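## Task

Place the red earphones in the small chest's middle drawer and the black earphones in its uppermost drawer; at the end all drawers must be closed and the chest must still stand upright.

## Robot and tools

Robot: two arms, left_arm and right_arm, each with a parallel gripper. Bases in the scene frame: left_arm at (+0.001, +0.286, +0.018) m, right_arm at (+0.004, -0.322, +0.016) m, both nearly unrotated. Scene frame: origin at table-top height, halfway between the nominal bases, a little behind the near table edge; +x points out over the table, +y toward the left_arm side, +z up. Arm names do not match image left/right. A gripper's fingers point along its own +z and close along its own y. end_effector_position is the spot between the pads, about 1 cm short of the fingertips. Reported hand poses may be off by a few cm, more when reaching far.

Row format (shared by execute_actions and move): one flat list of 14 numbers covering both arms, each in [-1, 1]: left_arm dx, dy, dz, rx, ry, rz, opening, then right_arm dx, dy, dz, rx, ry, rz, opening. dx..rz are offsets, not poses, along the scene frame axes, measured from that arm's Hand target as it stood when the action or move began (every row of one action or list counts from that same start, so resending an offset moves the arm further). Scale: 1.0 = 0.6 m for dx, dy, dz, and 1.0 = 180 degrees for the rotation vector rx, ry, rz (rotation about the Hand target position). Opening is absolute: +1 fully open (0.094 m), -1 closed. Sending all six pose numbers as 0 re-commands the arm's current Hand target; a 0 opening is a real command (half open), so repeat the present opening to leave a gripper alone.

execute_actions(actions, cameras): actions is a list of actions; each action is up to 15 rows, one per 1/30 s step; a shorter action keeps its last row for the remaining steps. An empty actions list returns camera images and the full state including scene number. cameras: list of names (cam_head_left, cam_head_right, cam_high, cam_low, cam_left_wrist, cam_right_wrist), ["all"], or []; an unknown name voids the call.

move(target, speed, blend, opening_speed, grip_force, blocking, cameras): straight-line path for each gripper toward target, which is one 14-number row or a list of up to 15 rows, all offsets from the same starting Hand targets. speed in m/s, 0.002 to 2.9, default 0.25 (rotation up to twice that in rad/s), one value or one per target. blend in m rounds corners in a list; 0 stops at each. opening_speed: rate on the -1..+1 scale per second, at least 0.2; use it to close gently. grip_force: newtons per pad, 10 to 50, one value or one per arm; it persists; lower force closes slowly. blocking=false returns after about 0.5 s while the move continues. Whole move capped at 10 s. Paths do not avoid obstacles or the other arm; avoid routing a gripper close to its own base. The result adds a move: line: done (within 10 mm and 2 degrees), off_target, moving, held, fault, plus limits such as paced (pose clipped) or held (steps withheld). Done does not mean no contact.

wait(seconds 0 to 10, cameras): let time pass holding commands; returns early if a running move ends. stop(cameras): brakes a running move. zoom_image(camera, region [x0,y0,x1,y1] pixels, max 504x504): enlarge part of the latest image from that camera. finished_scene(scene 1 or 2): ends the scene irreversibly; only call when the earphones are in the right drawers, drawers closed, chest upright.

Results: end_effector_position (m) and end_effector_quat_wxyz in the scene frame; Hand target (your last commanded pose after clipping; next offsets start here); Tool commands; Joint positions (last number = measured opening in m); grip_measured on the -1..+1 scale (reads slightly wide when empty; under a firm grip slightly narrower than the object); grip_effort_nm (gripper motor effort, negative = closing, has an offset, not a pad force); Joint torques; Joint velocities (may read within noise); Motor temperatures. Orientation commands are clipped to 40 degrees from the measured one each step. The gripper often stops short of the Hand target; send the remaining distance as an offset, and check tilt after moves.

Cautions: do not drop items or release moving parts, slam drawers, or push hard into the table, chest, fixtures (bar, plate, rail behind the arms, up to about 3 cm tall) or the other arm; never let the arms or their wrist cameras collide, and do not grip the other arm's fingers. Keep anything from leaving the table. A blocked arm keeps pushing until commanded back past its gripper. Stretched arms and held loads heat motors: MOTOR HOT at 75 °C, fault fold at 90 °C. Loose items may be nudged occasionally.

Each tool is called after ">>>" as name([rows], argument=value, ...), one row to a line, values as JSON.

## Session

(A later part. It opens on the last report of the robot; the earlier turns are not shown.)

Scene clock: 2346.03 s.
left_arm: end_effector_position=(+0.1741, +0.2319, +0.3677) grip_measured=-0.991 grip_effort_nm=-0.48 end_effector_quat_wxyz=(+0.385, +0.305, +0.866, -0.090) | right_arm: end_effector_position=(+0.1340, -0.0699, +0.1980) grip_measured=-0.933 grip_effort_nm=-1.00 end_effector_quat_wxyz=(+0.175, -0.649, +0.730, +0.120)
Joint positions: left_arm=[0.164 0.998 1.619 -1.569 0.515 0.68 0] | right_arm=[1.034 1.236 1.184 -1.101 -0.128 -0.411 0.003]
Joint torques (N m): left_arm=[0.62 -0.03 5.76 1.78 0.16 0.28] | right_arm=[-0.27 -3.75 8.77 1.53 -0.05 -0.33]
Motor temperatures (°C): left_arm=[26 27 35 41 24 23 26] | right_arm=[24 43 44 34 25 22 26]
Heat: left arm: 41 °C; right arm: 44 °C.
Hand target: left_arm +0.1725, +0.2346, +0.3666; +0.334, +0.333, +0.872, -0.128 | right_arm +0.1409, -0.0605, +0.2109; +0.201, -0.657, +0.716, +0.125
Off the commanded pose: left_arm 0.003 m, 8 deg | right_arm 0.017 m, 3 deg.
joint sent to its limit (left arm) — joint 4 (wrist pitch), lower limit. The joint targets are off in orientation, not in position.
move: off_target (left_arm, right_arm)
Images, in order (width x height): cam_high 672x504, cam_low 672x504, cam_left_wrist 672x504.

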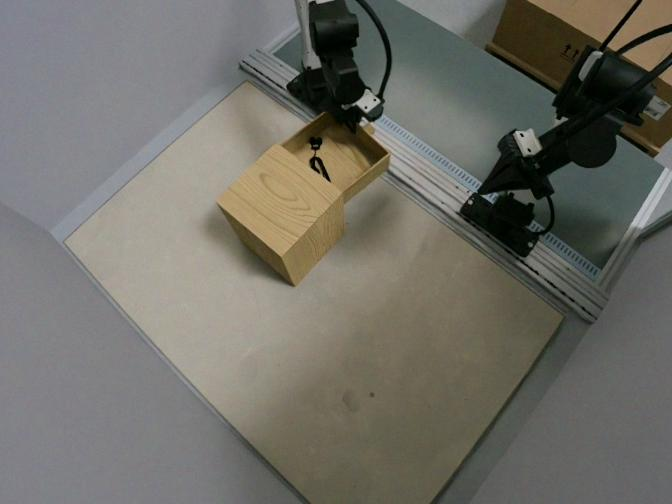

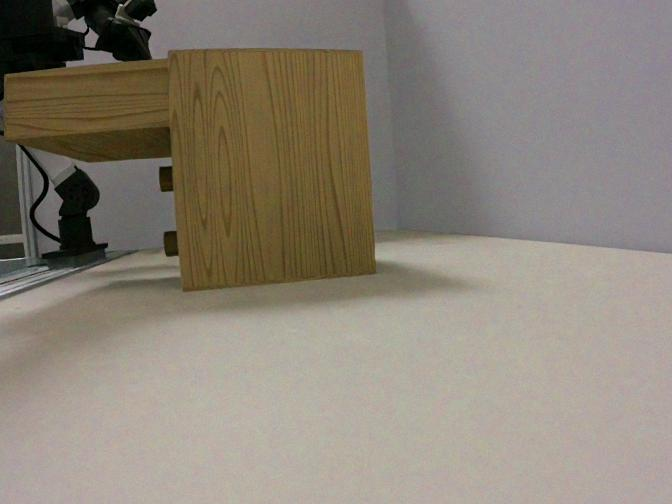

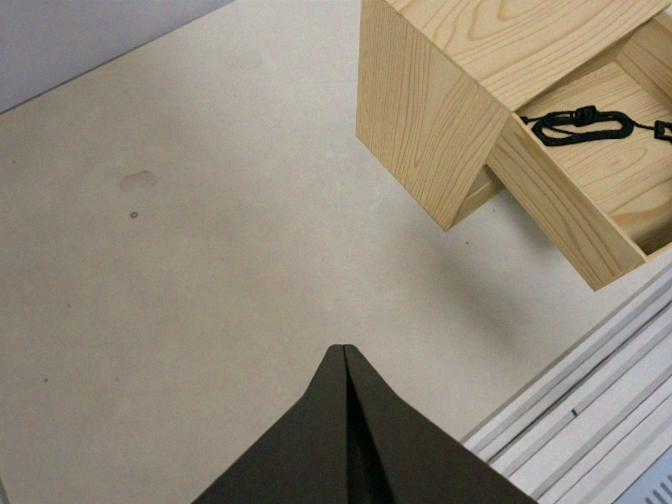

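>>> move([
  [0,0,0,0,0,0,-1,0.08,-0.0105,0.0,0,0,0,-1],
], speed=0.08, cameras=["cam_low","cam_high","cam_left_wrist"])

>>> zoom_image(camera="cam_high", region=[200, 80, 410, 290])

Scene clock: 2353.67 s.
left_arm: end_effector_position=(+0.1741, +0.2319, +0.3677) grip_measured=-0.991 grip_effort_nm=-0.48 end_effector_quat_wxyz=(+0.385, +0.305, +0.866, -0.090) | right_arm: end_effector_position=(+0.1771, -0.0783, +0.1985) grip_measured=-0.933 grip_effort_nm=-0.99 end_effector_quat_wxyz=(-0.172, +0.660, -0.722, -0.119)
Joint positions: left_arm=[0.164 0.998 1.619 -1.569 0.515 0.68 0] | right_arm=[0.853 1.326 1.256 -1.122 -0.202 -0.609 0.003]
Joint torques (N m): left_arm=[0.61 -0.02 5.78 1.77 0.16 0.28] | right_arm=[-0.66 -3.89 8.83 1.59 -0.19 -0.05]
Heat: left arm: 41 °C; right arm: 45 °C.
Hand target: left_arm +0.1725, +0.2346, +0.3666; +0.334, +0.333, +0.872, -0.128 | right_arm +0.1889, -0.0669, +0.2109; +0.201, -0.657, +0.716, +0.125
Off the commanded pose: left_arm 0.003 m, 8 deg | right_arm 0.021 m, 4 deg.
joint sent to its limit (left arm) — joint 4 (wrist pitch), lower limit. The joint targets are off in orientation, not in position.
move: off_target (left_arm, right_arm)
Images, in order (width x height): cam_high 672x504, cam_low 672x504, cam_left_wrist 672x504.

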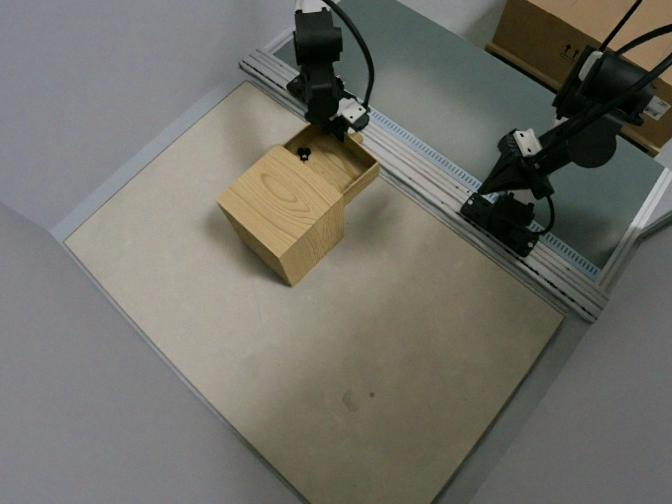

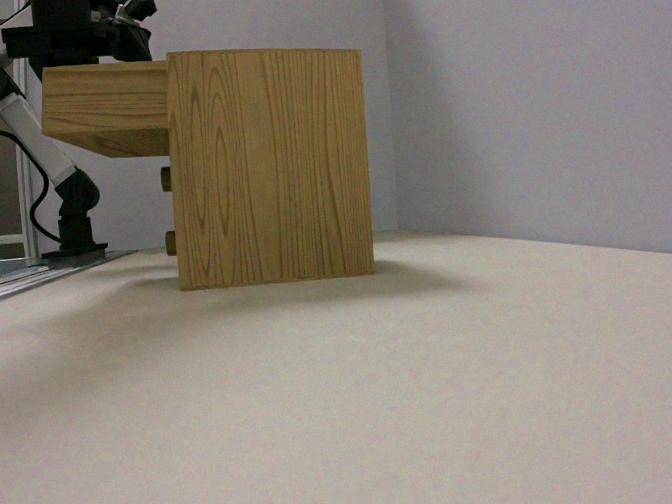

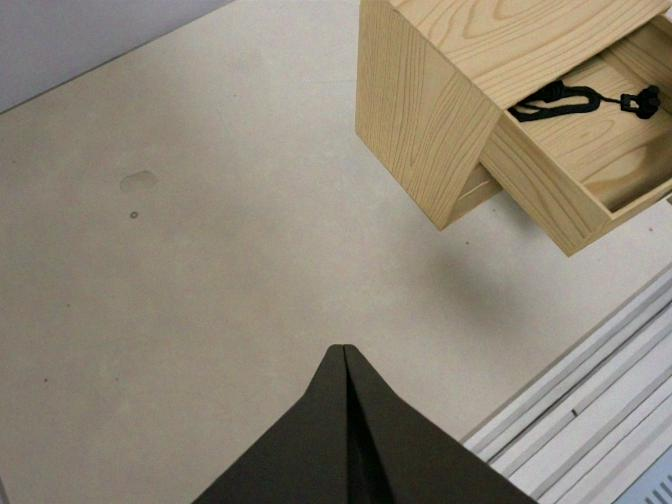

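Scaled by 2.400 from the camera's 672x504 image, which has a finer 960x720 frame.

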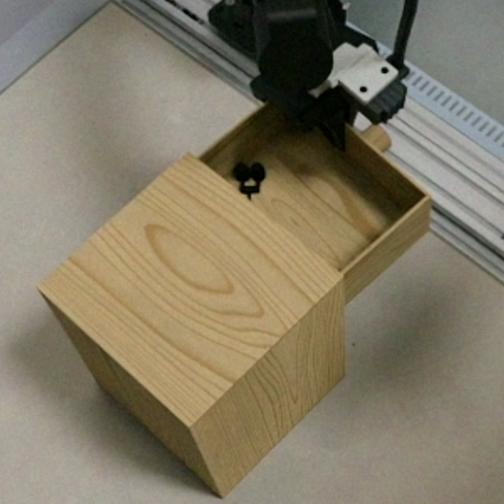

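>>> move([
  [0,0,0,0,0,0,-1,0.075,-0.01,0.0,0,0,0,-1],
], speed=0.08, cameras=["cam_low","cam_high","cam_right_wrist"])

Scene clock: 2363.63 s.
left_arm: end_effector_position=(+0.1741, +0.2319, +0.3677) grip_measured=-0.991 grip_effort_nm=-0.48 end_effector_quat_wxyz=(+0.385, +0.305, +0.866, -0.090) | right_arm: end_effector_position=(+0.2239, -0.0841, +0.1968) grip_measured=-0.933 grip_effort_nm=-1.00 end_effector_quat_wxyz=(-0.172, +0.664, -0.719, -0.110)
Joint positions: left_arm=[0.164 0.998 1.619 -1.569 0.515 0.68 0] | right_arm=[0.715 1.445 1.351 -1.127 -0.235 -0.753 0.003]
Joint torques (N m): left_arm=[0.62 -0.02 5.78 1.77 0.17 0.28] | right_arm=[-0.88 -5.2 9.09 1.43 -0.45 0.07]
Heat: left arm: 41 °C; right arm: 46 °C.
Hand target: left_arm +0.1725, +0.2346, +0.3666; +0.334, +0.333, +0.872, -0.128 | right_arm +0.2340, -0.0728, +0.2109; -0.201, +0.657, -0.716, -0.125
Off the commanded pose: left_arm 0.003 m, 8 deg | right_arm 0.021 m, 4 deg.
joint sent to its limit (left arm) — joint 4 (wrist pitch), lower limit. The joint targets are off in orientation, not in position.
move: off_target (left_arm, right_arm)
Images, in order (width x height): cam_high 672x504, cam_low 672x504, cam_right_wrist 672x504.

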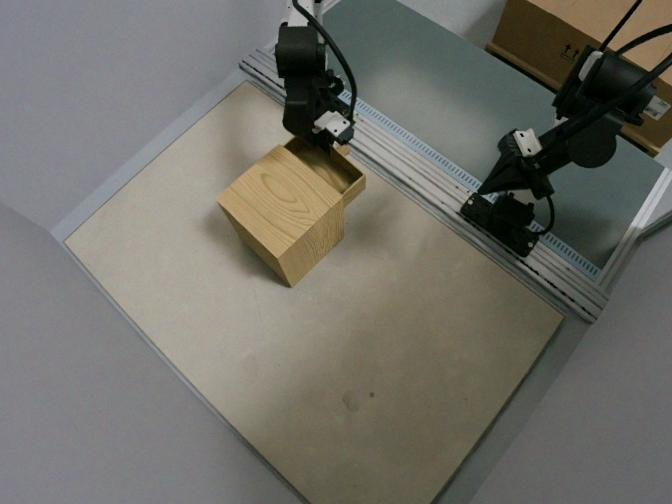

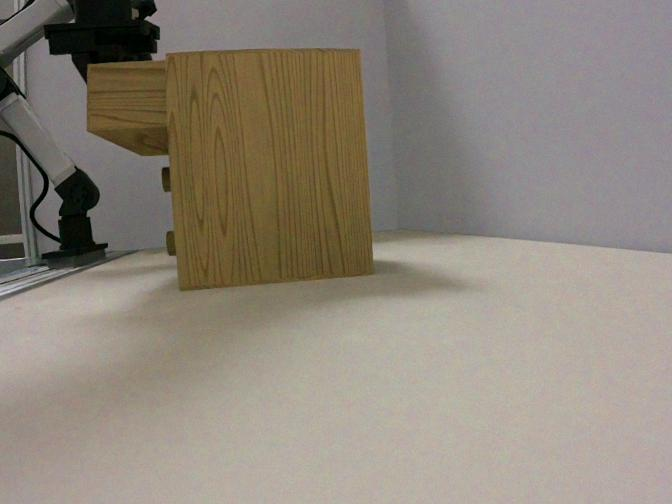

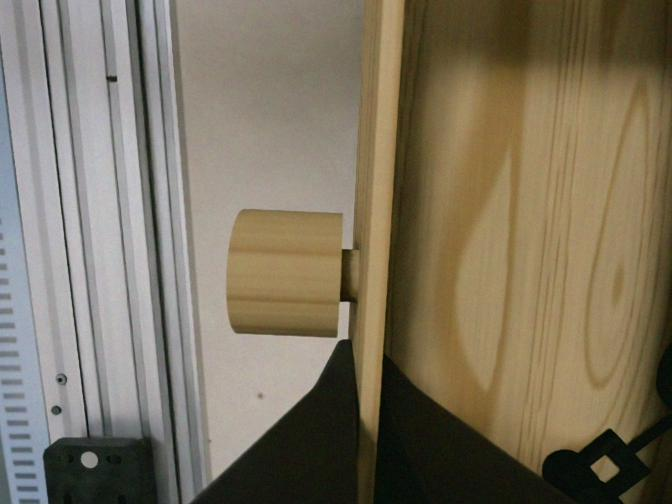

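>>> move([
  [0,0,0,0,0,0,-1,0.045,-0.006,0.0,0,0,0,-1],
  [0,0,0,0,0,0,-1,0.04,-0.006,-0.01,0,0,0,-0.6],
  [0,0,0,0,0,0,-1,0.04,-0.006,0.12,0,0,0,-0.6],
], speed=[0.08,0.05,0.1], opening_speed=1)

>>> move([
  [0,0,0,0,0,0,-1,-0.05,-0.5,0.03,0,0,0,-0.6],
], speed=0.2, cameras=["cam_low","cam_high","cam_left_wrist"])

Scene clock: 2377.43 s.
left_arm: end_effector_position=(+0.1741, +0.2319, +0.3677) grip_measured=-0.991 grip_effort_nm=-0.48 end_effector_quat_wxyz=(+0.385, +0.305, +0.866, -0.090) | right_arm: end_effector_position=(+0.2613, -0.0757, +0.2804) grip_measured=-0.602 grip_effort_nm=0.13 end_effector_quat_wxyz=(-0.209, +0.659, -0.713, -0.118)
Joint positions: left_arm=[0.164 0.998 1.619 -1.569 0.515 0.68 0] | right_arm=[0.643 1.603 1.82 -1.38 -0.282 -0.809 0.019]
Joint torques (N m): left_arm=[0.62 -0.02 5.78 1.78 0.17 0.29] | right_arm=[-0.08 -6.15 7.5 0.88 -0.26 0.05]
Heat: left arm: 41 °C; right arm: 46 °C.
Hand target: left_arm +0.1725, +0.2346, +0.3666; +0.334, +0.333, +0.872, -0.128 | right_arm +0.2579, -0.0764, +0.2830; -0.201, +0.657, -0.716, -0.125
Off the commanded pose: left_arm 0.003 m, 8 deg | right_arm 0.004 m, 1 deg.
joint sent to its limit (left arm) — joint 4 (wrist pitch), lower limit. The joint targets are off in orientation, not in position.
move: off_target (left_arm); target 2's new opening was sent with right_arm's hand 0.015 m and 4 deg from that target

Scene clock: 2379.87 s.
left_arm: end_effector_position=(+0.1741, +0.2319, +0.3677) grip_measured=-0.991 grip_effort_nm=-0.48 end_effector_quat_wxyz=(+0.385, +0.305, +0.866, -0.090) | right_arm: end_effector_position=(+0.2421, -0.3843, +0.3063) grip_measured=-0.602 grip_effort_nm=0.13 end_effector_quat_wxyz=(+0.285, -0.603, +0.735, -0.121)
Joint positions: left_arm=[0.164 0.998 1.619 -1.569 0.515 0.68 0] | right_arm=[-0.582 1.203 1.545 -1.479 -0.481 -1.866 0.019]
Joint torques (N m): left_arm=[0.61 -0.02 5.79 1.77 0.16 0.29] | right_arm=[-0.1 -2.93 5.44 0.35 -0.24 -0.1]
Heat: left arm: 41 °C; right arm: 46 °C.
Hand target: left_arm +0.1725, +0.2346, +0.3666; +0.334, +0.333, +0.872, -0.128 | right_arm +0.2279, -0.3764, +0.3010; +0.201, -0.657, +0.716, +0.125
Off the commanded pose: left_arm 0.003 m, 8 deg | right_arm 0.017 m, 31 deg.
joint sent to its limit (left arm) — joint 4 (wrist pitch), lower limit. The joint targets are off in orientation, not in position.
joint sent to its limit (right arm) — joint 4 (wrist pitch), lower limit. The joint targets are off in orientation, not in position.
move: off_target (left_arm, right_arm)
Images, in order (width x height): cam_high 672x504, cam_low 672x504, cam_left_wrist 672x504.

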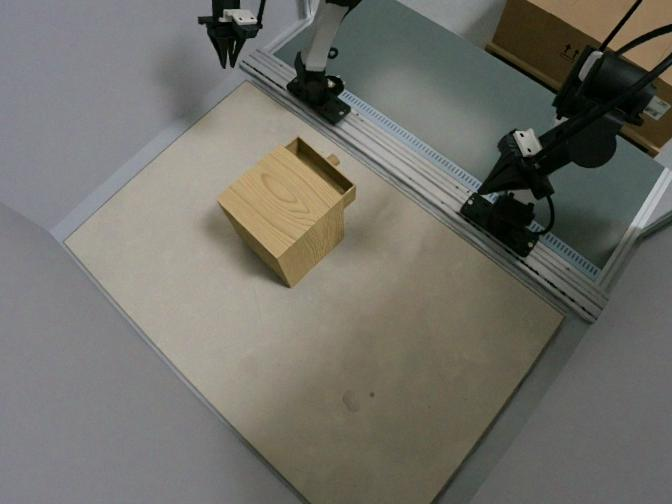

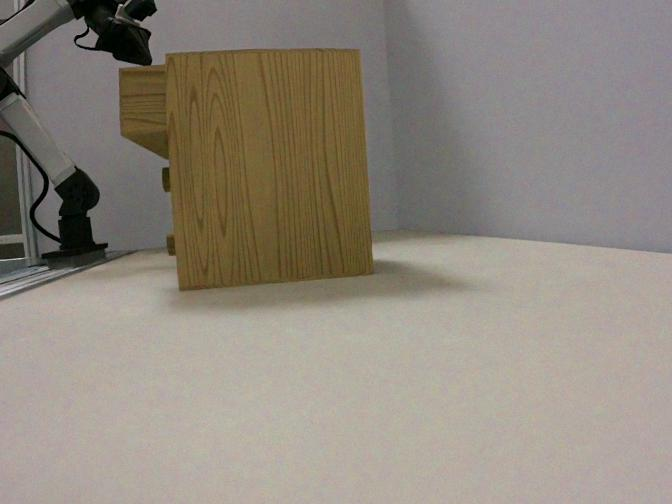

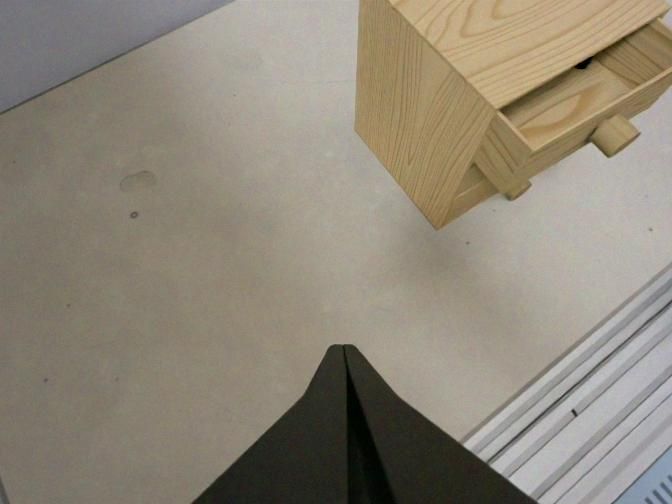

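>>> move([
  [-0.12,-0.458,-0.19,0,0,0.186,-1,0,0,0,0,0,0,-0.6],
  [-0.1,-0.458,-0.29,0,0,0.186,-1,0,0,0,0,0,0,-0.6],
], speed=0.2, cameras=["cam_left_wrist","cam_high"])

Scene clock: 2394.80 s.
left_arm: end_effector_position=(+0.1075, -0.0444, +0.1903) grip_measured=-0.991 grip_effort_nm=-0.48 end_effector_quat_wxyz=(+0.349, +0.070, +0.934, -0.026) | right_arm: end_effector_position=(+0.2421, -0.3843, +0.3063) grip_measured=-0.602 grip_effort_nm=0.13 end_effector_quat_wxyz=(+0.285, -0.604, +0.734, -0.121)
Joint positions: left_arm=[-1.575 1.685 1.454 -1.201 -0.67 -1.362 0] | right_arm=[-0.582 1.203 1.545 -1.479 -0.48 -1.867 0.019]
Joint torques (N m): left_arm=[0.77 -9.02 5.97 0.84 -0.7 0.21] | right_arm=[-0.09 -2.89 5.48 0.35 -0.23 -0.11]
Heat: left arm: 40 °C; right arm: 45 °C.
Hand target: left_arm +0.1125, -0.0402, +0.1926; +0.357, +0.068, +0.931, -0.026 | right_arm +0.2279, -0.3764, +0.3010; +0.201, -0.657, +0.716, +0.125
Off the commanded pose: left_arm 0.007 m, 1 deg | right_arm 0.017 m, 31 deg.
joint sent to its limit (right arm) — joint 4 (wrist pitch), lower limit. The joint targets are off in orientation, not in position.
move: off_target (right_arm)
Images, in order (width x height): cam_high 672x504, cam_left_wrist 672x504.

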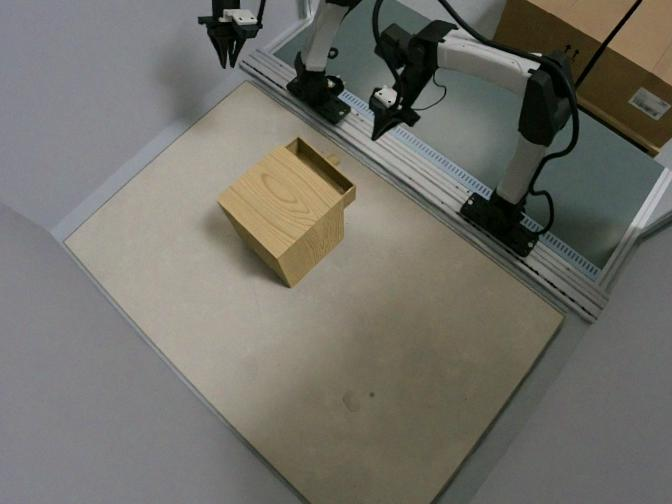

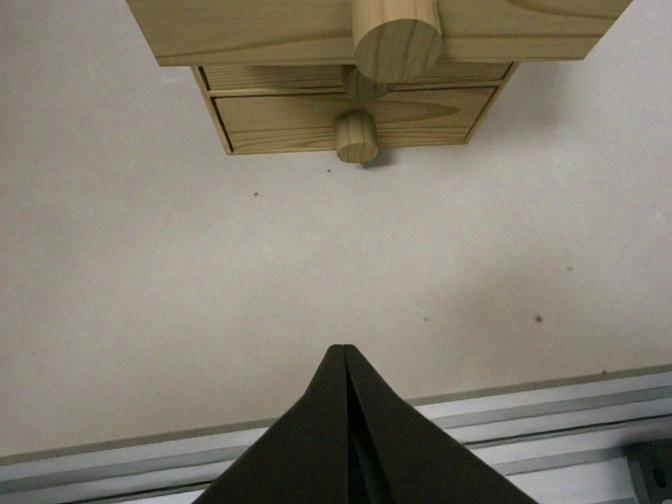

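>>> move([
  [0.0,-0.03,-0.008,0,0,0,-1,0,0,0,0,0,0,-0.6],
  [0.12,-0.046,-0.008,0,0,0,-1,0,0,0,0,0,0,-0.6],
], speed=0.07, cameras=["cam_left_wrist","cam_high"])

Scene clock: 2404.77 s.
left_arm: end_effector_position=(+0.1790, -0.0591, +0.1841) grip_measured=-0.991 grip_effort_nm=-0.48 end_effector_quat_wxyz=(+0.352, +0.071, +0.933, -0.019) | right_arm: end_effector_position=(+0.2421, -0.3843, +0.3063) grip_measured=-0.602 grip_effort_nm=0.13 end_effector_quat_wxyz=(+0.285, -0.604, +0.734, -0.121)
Joint positions: left_arm=[-1.366 1.74 1.472 -1.019 -0.634 -1.105 0] | right_arm=[-0.582 1.203 1.545 -1.479 -0.48 -1.867 0.019]
Joint torques (N m): left_arm=[0.66 -6.19 10.67 1.22 -0.58 0.21] | right_arm=[-0.09 -2.91 5.5 0.35 -0.23 -0.11]
Heat: left arm: 39 °C; right arm: 45 °C.
Hand target: left_arm +0.1844, -0.0678, +0.1878; +0.357, +0.068, +0.931, -0.026 | right_arm +0.2279, -0.3764, +0.3010; +0.201, -0.657, +0.716, +0.125
Off the commanded pose: left_arm 0.011 m, 1 deg | right_arm 0.017 m, 31 deg.
joint sent to its limit (right arm) — joint 4 (wrist pitch), lower limit. The joint targets are off in orientation, not in position.
move: off_target (left_arm, right_arm)
Images, in order (width x height): cam_high 672x504, cam_left_wrist 672x504.

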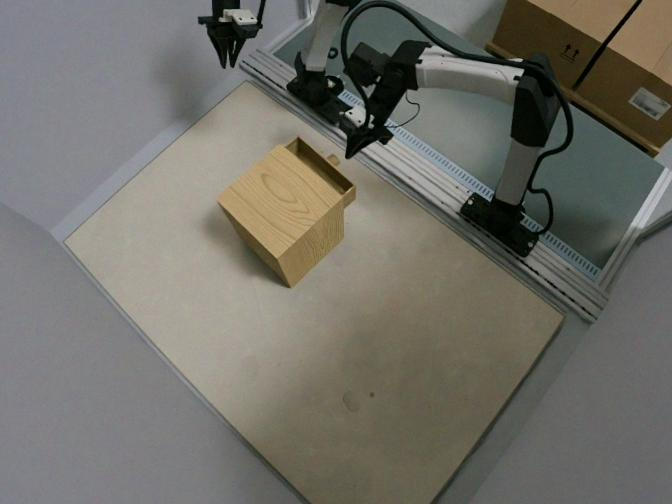

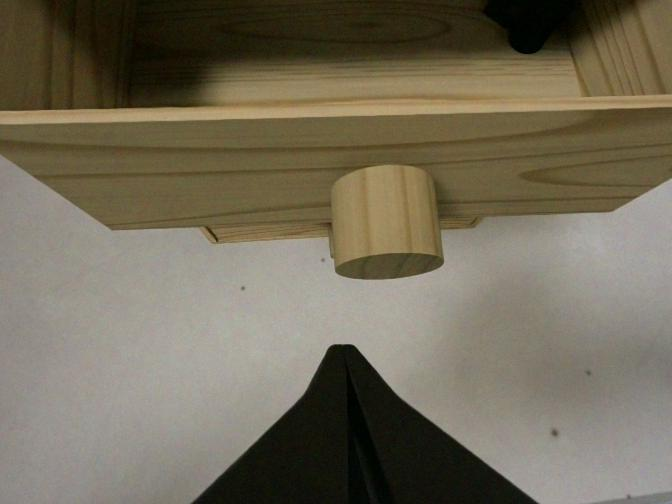

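>>> move([
  [0.0,-0.022,0.0,0,0,0,-1,0,0,0,0,0,0,-0.6],
  [0.09,-0.034,0.003,0,0,0,-1,0,0,0,0,0,0,-0.6],
], speed=0.07, cameras=["cam_left_wrist","cam_high"])

Scene clock: 2412.63 s.
left_arm: end_effector_position=(+0.2302, -0.0797, +0.1857) grip_measured=-0.991 grip_effort_nm=-0.48 end_effector_quat_wxyz=(+0.349, +0.072, +0.934, -0.019) | right_arm: end_effector_position=(+0.2421, -0.3843, +0.3063) grip_measured=-0.602 grip_effort_nm=0.13 end_effector_quat_wxyz=(+0.285, -0.604, +0.734, -0.121)
Joint positions: left_arm=[-1.241 1.853 1.606 -0.961 -0.588 -0.96 0] | right_arm=[-0.582 1.203 1.545 -1.479 -0.48 -1.867 0.019]
Joint torques (N m): left_arm=[0.79 -7.15 10.96 1.48 -0.54 0.24] | right_arm=[-0.08 -2.91 5.46 0.35 -0.23 -0.11]
Heat: left arm: 39 °C; right arm: 44 °C.
Hand target: left_arm +0.2385, -0.0882, +0.1896; +0.357, +0.068, +0.931, -0.026 | right_arm +0.2279, -0.3764, +0.3010; +0.201, -0.657, +0.716, +0.125
Off the commanded pose: left_arm 0.013 m, 1 deg | right_arm 0.017 m, 31 deg.
joint sent to its limit (right arm) — joint 4 (wrist pitch), lower limit. The joint targets are off in orientation, not in position.
move: off_target (left_arm, right_arm)
Images, in order (width x height): cam_high 672x504, cam_left_wrist 672x504.

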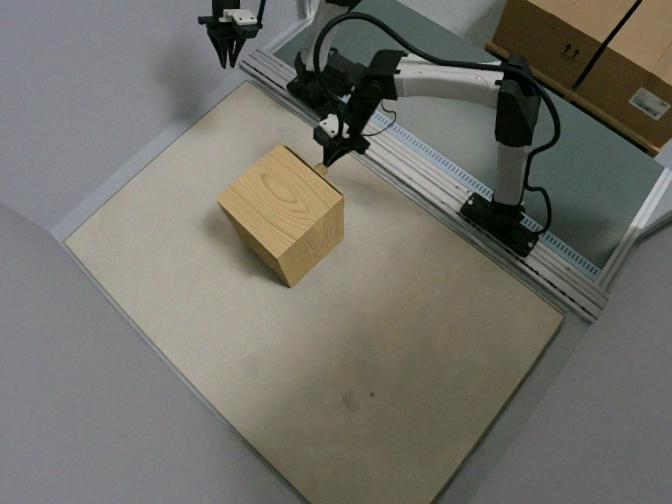

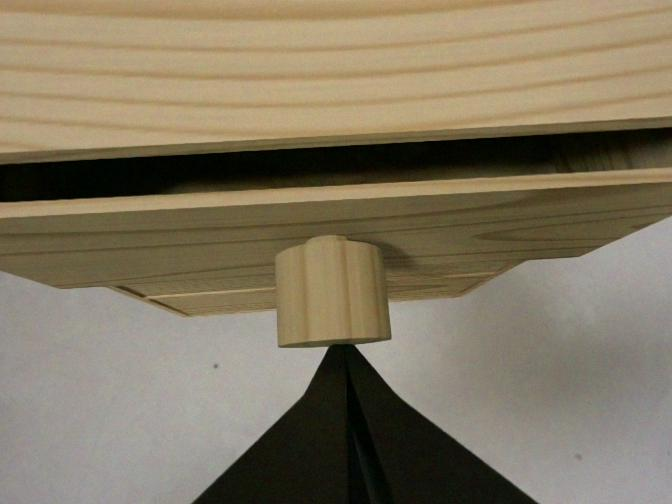

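Working. Finish.

>>> move([
  [0.04,-0.005,0.003,0,0,0,-1,0,0,0,0,0,0,-0.6],
], speed=0.06, cameras=["cam_left_wrist","cam_high"])

Scene clock: 2417.83 s.
left_arm: end_effector_position=(+0.2415, -0.0846, +0.1843) grip_measured=-0.991 grip_effort_nm=-0.48 end_effector_quat_wxyz=(+0.333, +0.085, +0.939, -0.021) | right_arm: end_effector_position=(+0.2421, -0.3843, +0.3063) grip_measured=-0.602 grip_effort_nm=0.13 end_effector_quat_wxyz=(+0.285, -0.604, +0.734, -0.121)
Joint positions: left_arm=[-1.204 1.883 1.651 -0.962 -0.54 -0.902 0] | right_arm=[-0.582 1.203 1.545 -1.479 -0.48 -1.867 0.019]
Joint torques (N m): left_arm=[2.25 -7.01 11.29 1.76 -0.8 0.22] | right_arm=[-0.08 -2.93 5.45 0.35 -0.23 -0.11]
Heat: left arm: 39 °C; right arm: 44 °C.
Hand target: left_arm +0.2624, -0.0913, +0.1914; +0.357, +0.068, +0.931, -0.026 | right_arm +0.2279, -0.3764, +0.3010; +0.201, -0.657, +0.716, +0.125
Off the commanded pose: left_arm 0.023 m, 3 deg | right_arm 0.017 m, 31 deg.
joint sent to its limit (right arm) — joint 4 (wrist pitch), lower limit. The joint targets are off in orientation, not in position.
move: off_target (left_arm, right_arm)
Images, in order (width x height): cam_high 672x504, cam_left_wrist 672x504.

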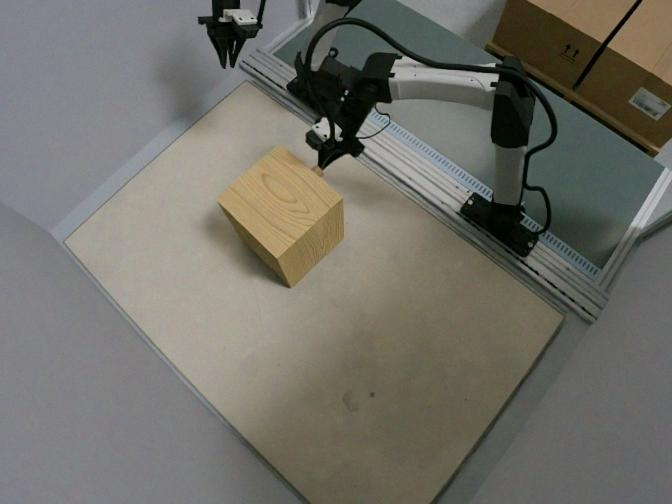

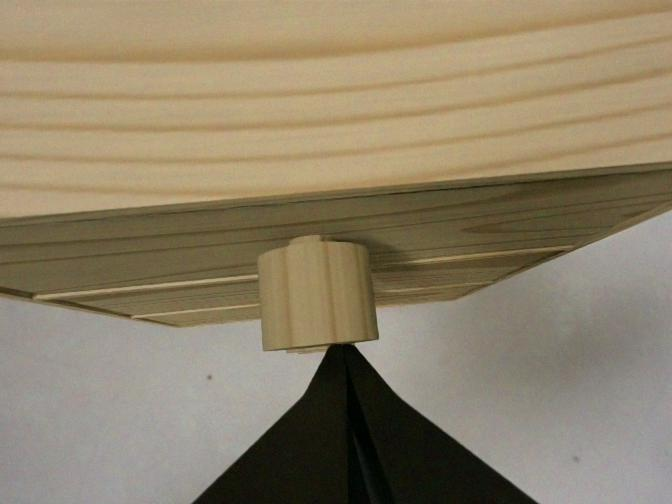

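>>> move([
  [-0.2,0.03,0,0,0,0,-1,0,0,0,0,0,0,-0.6],
  [-0.2,0.25,0.25,0,0,-0.1,-1,0,0,0,0,0,0,-0.6],
], speed=0.2, cameras=["cam_left_wrist","cam_high","cam_low","cam_head_right"])

>>> zoom_image(camera="cam_low", region=[100, 30, 400, 300])

Scene clock: 2426.87 s.
left_arm: end_effector_position=(+0.1406, +0.0575, +0.3362) grip_measured=-0.991 grip_effort_nm=-0.48 end_effector_quat_wxyz=(+0.346, +0.214, +0.910, -0.081) | right_arm: end_effector_position=(+0.2421, -0.3843, +0.3063) grip_measured=-0.602 grip_effort_nm=0.13 end_effector_quat_wxyz=(+0.285, -0.604, +0.734, -0.121)
Joint positions: left_arm=[-1.302 1.264 1.642 -1.421 -0.479 -0.697 0] | right_arm=[-0.582 1.203 1.545 -1.479 -0.48 -1.867 0.019]
Joint torques (N m): left_arm=[0.8 -2.5 9.01 1.53 -0.38 0.2] | right_arm=[-0.09 -2.92 5.49 0.35 -0.23 -0.11]
Motor temperatures (°C): left_arm=[26 32 40 39 25 23 26] | right_arm=[24 40 44 31 25 22 24]
Heat: left arm: 40 °C; right arm: 44 °C.
Hand target: left_arm +0.1425, +0.0588, +0.3414; +0.348, +0.213, +0.909, -0.082 | right_arm +0.2279, -0.3764, +0.3010; +0.201, -0.657, +0.716, +0.125
Off the commanded pose: left_arm 0.006 m, 0 deg | right_arm 0.017 m, 31 deg.
joint sent to its limit (right arm) — joint 4 (wrist pitch), lower limit. The joint targets are off in orientation, not in position.
move: off_target (right_arm)
Images, in order (width x height): cam_head_right 672x504, cam_high 672x504, cam_low 672x504, cam_left_wrist 672x504.

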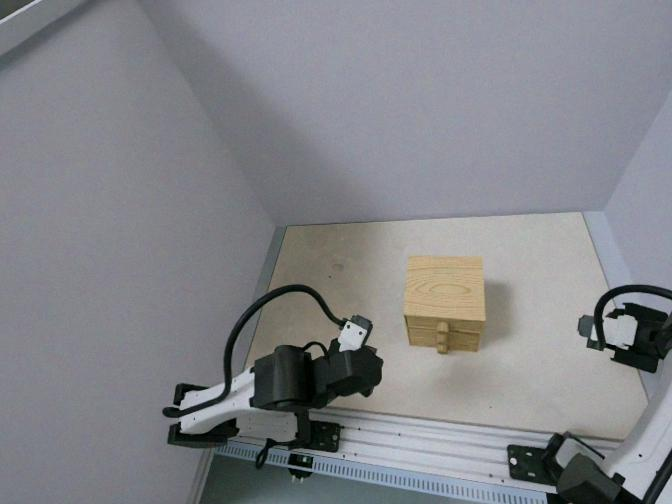

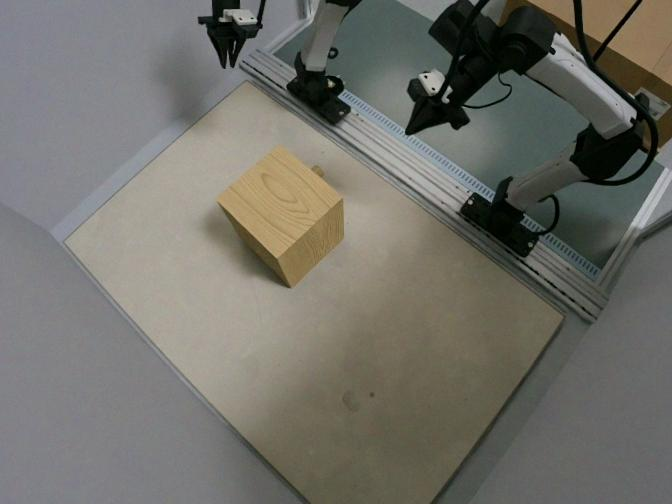

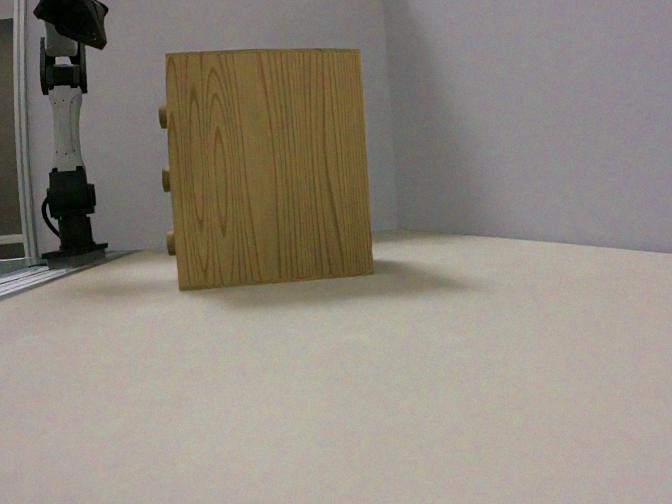

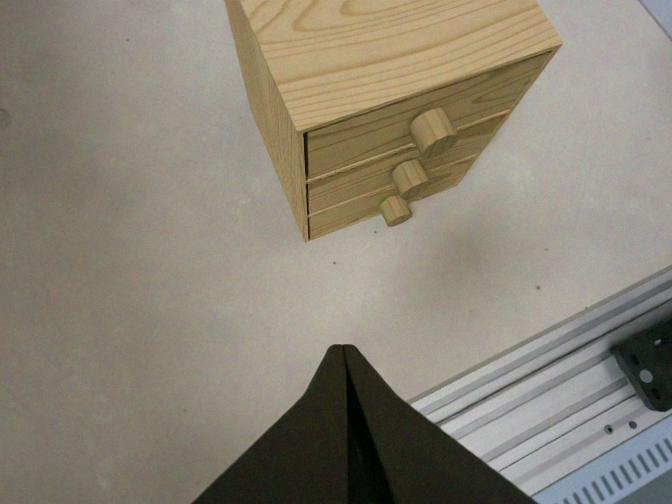

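Scaled by 1.680 from the camera's 672x504 image, which has a finer 960x720 frame.

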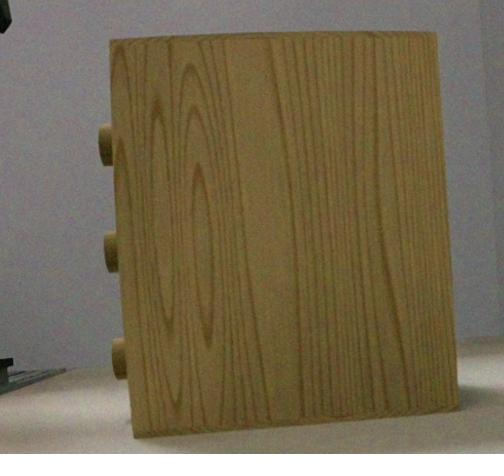

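>>> finished_scene(scene=2)

The scene is finished: the task was done.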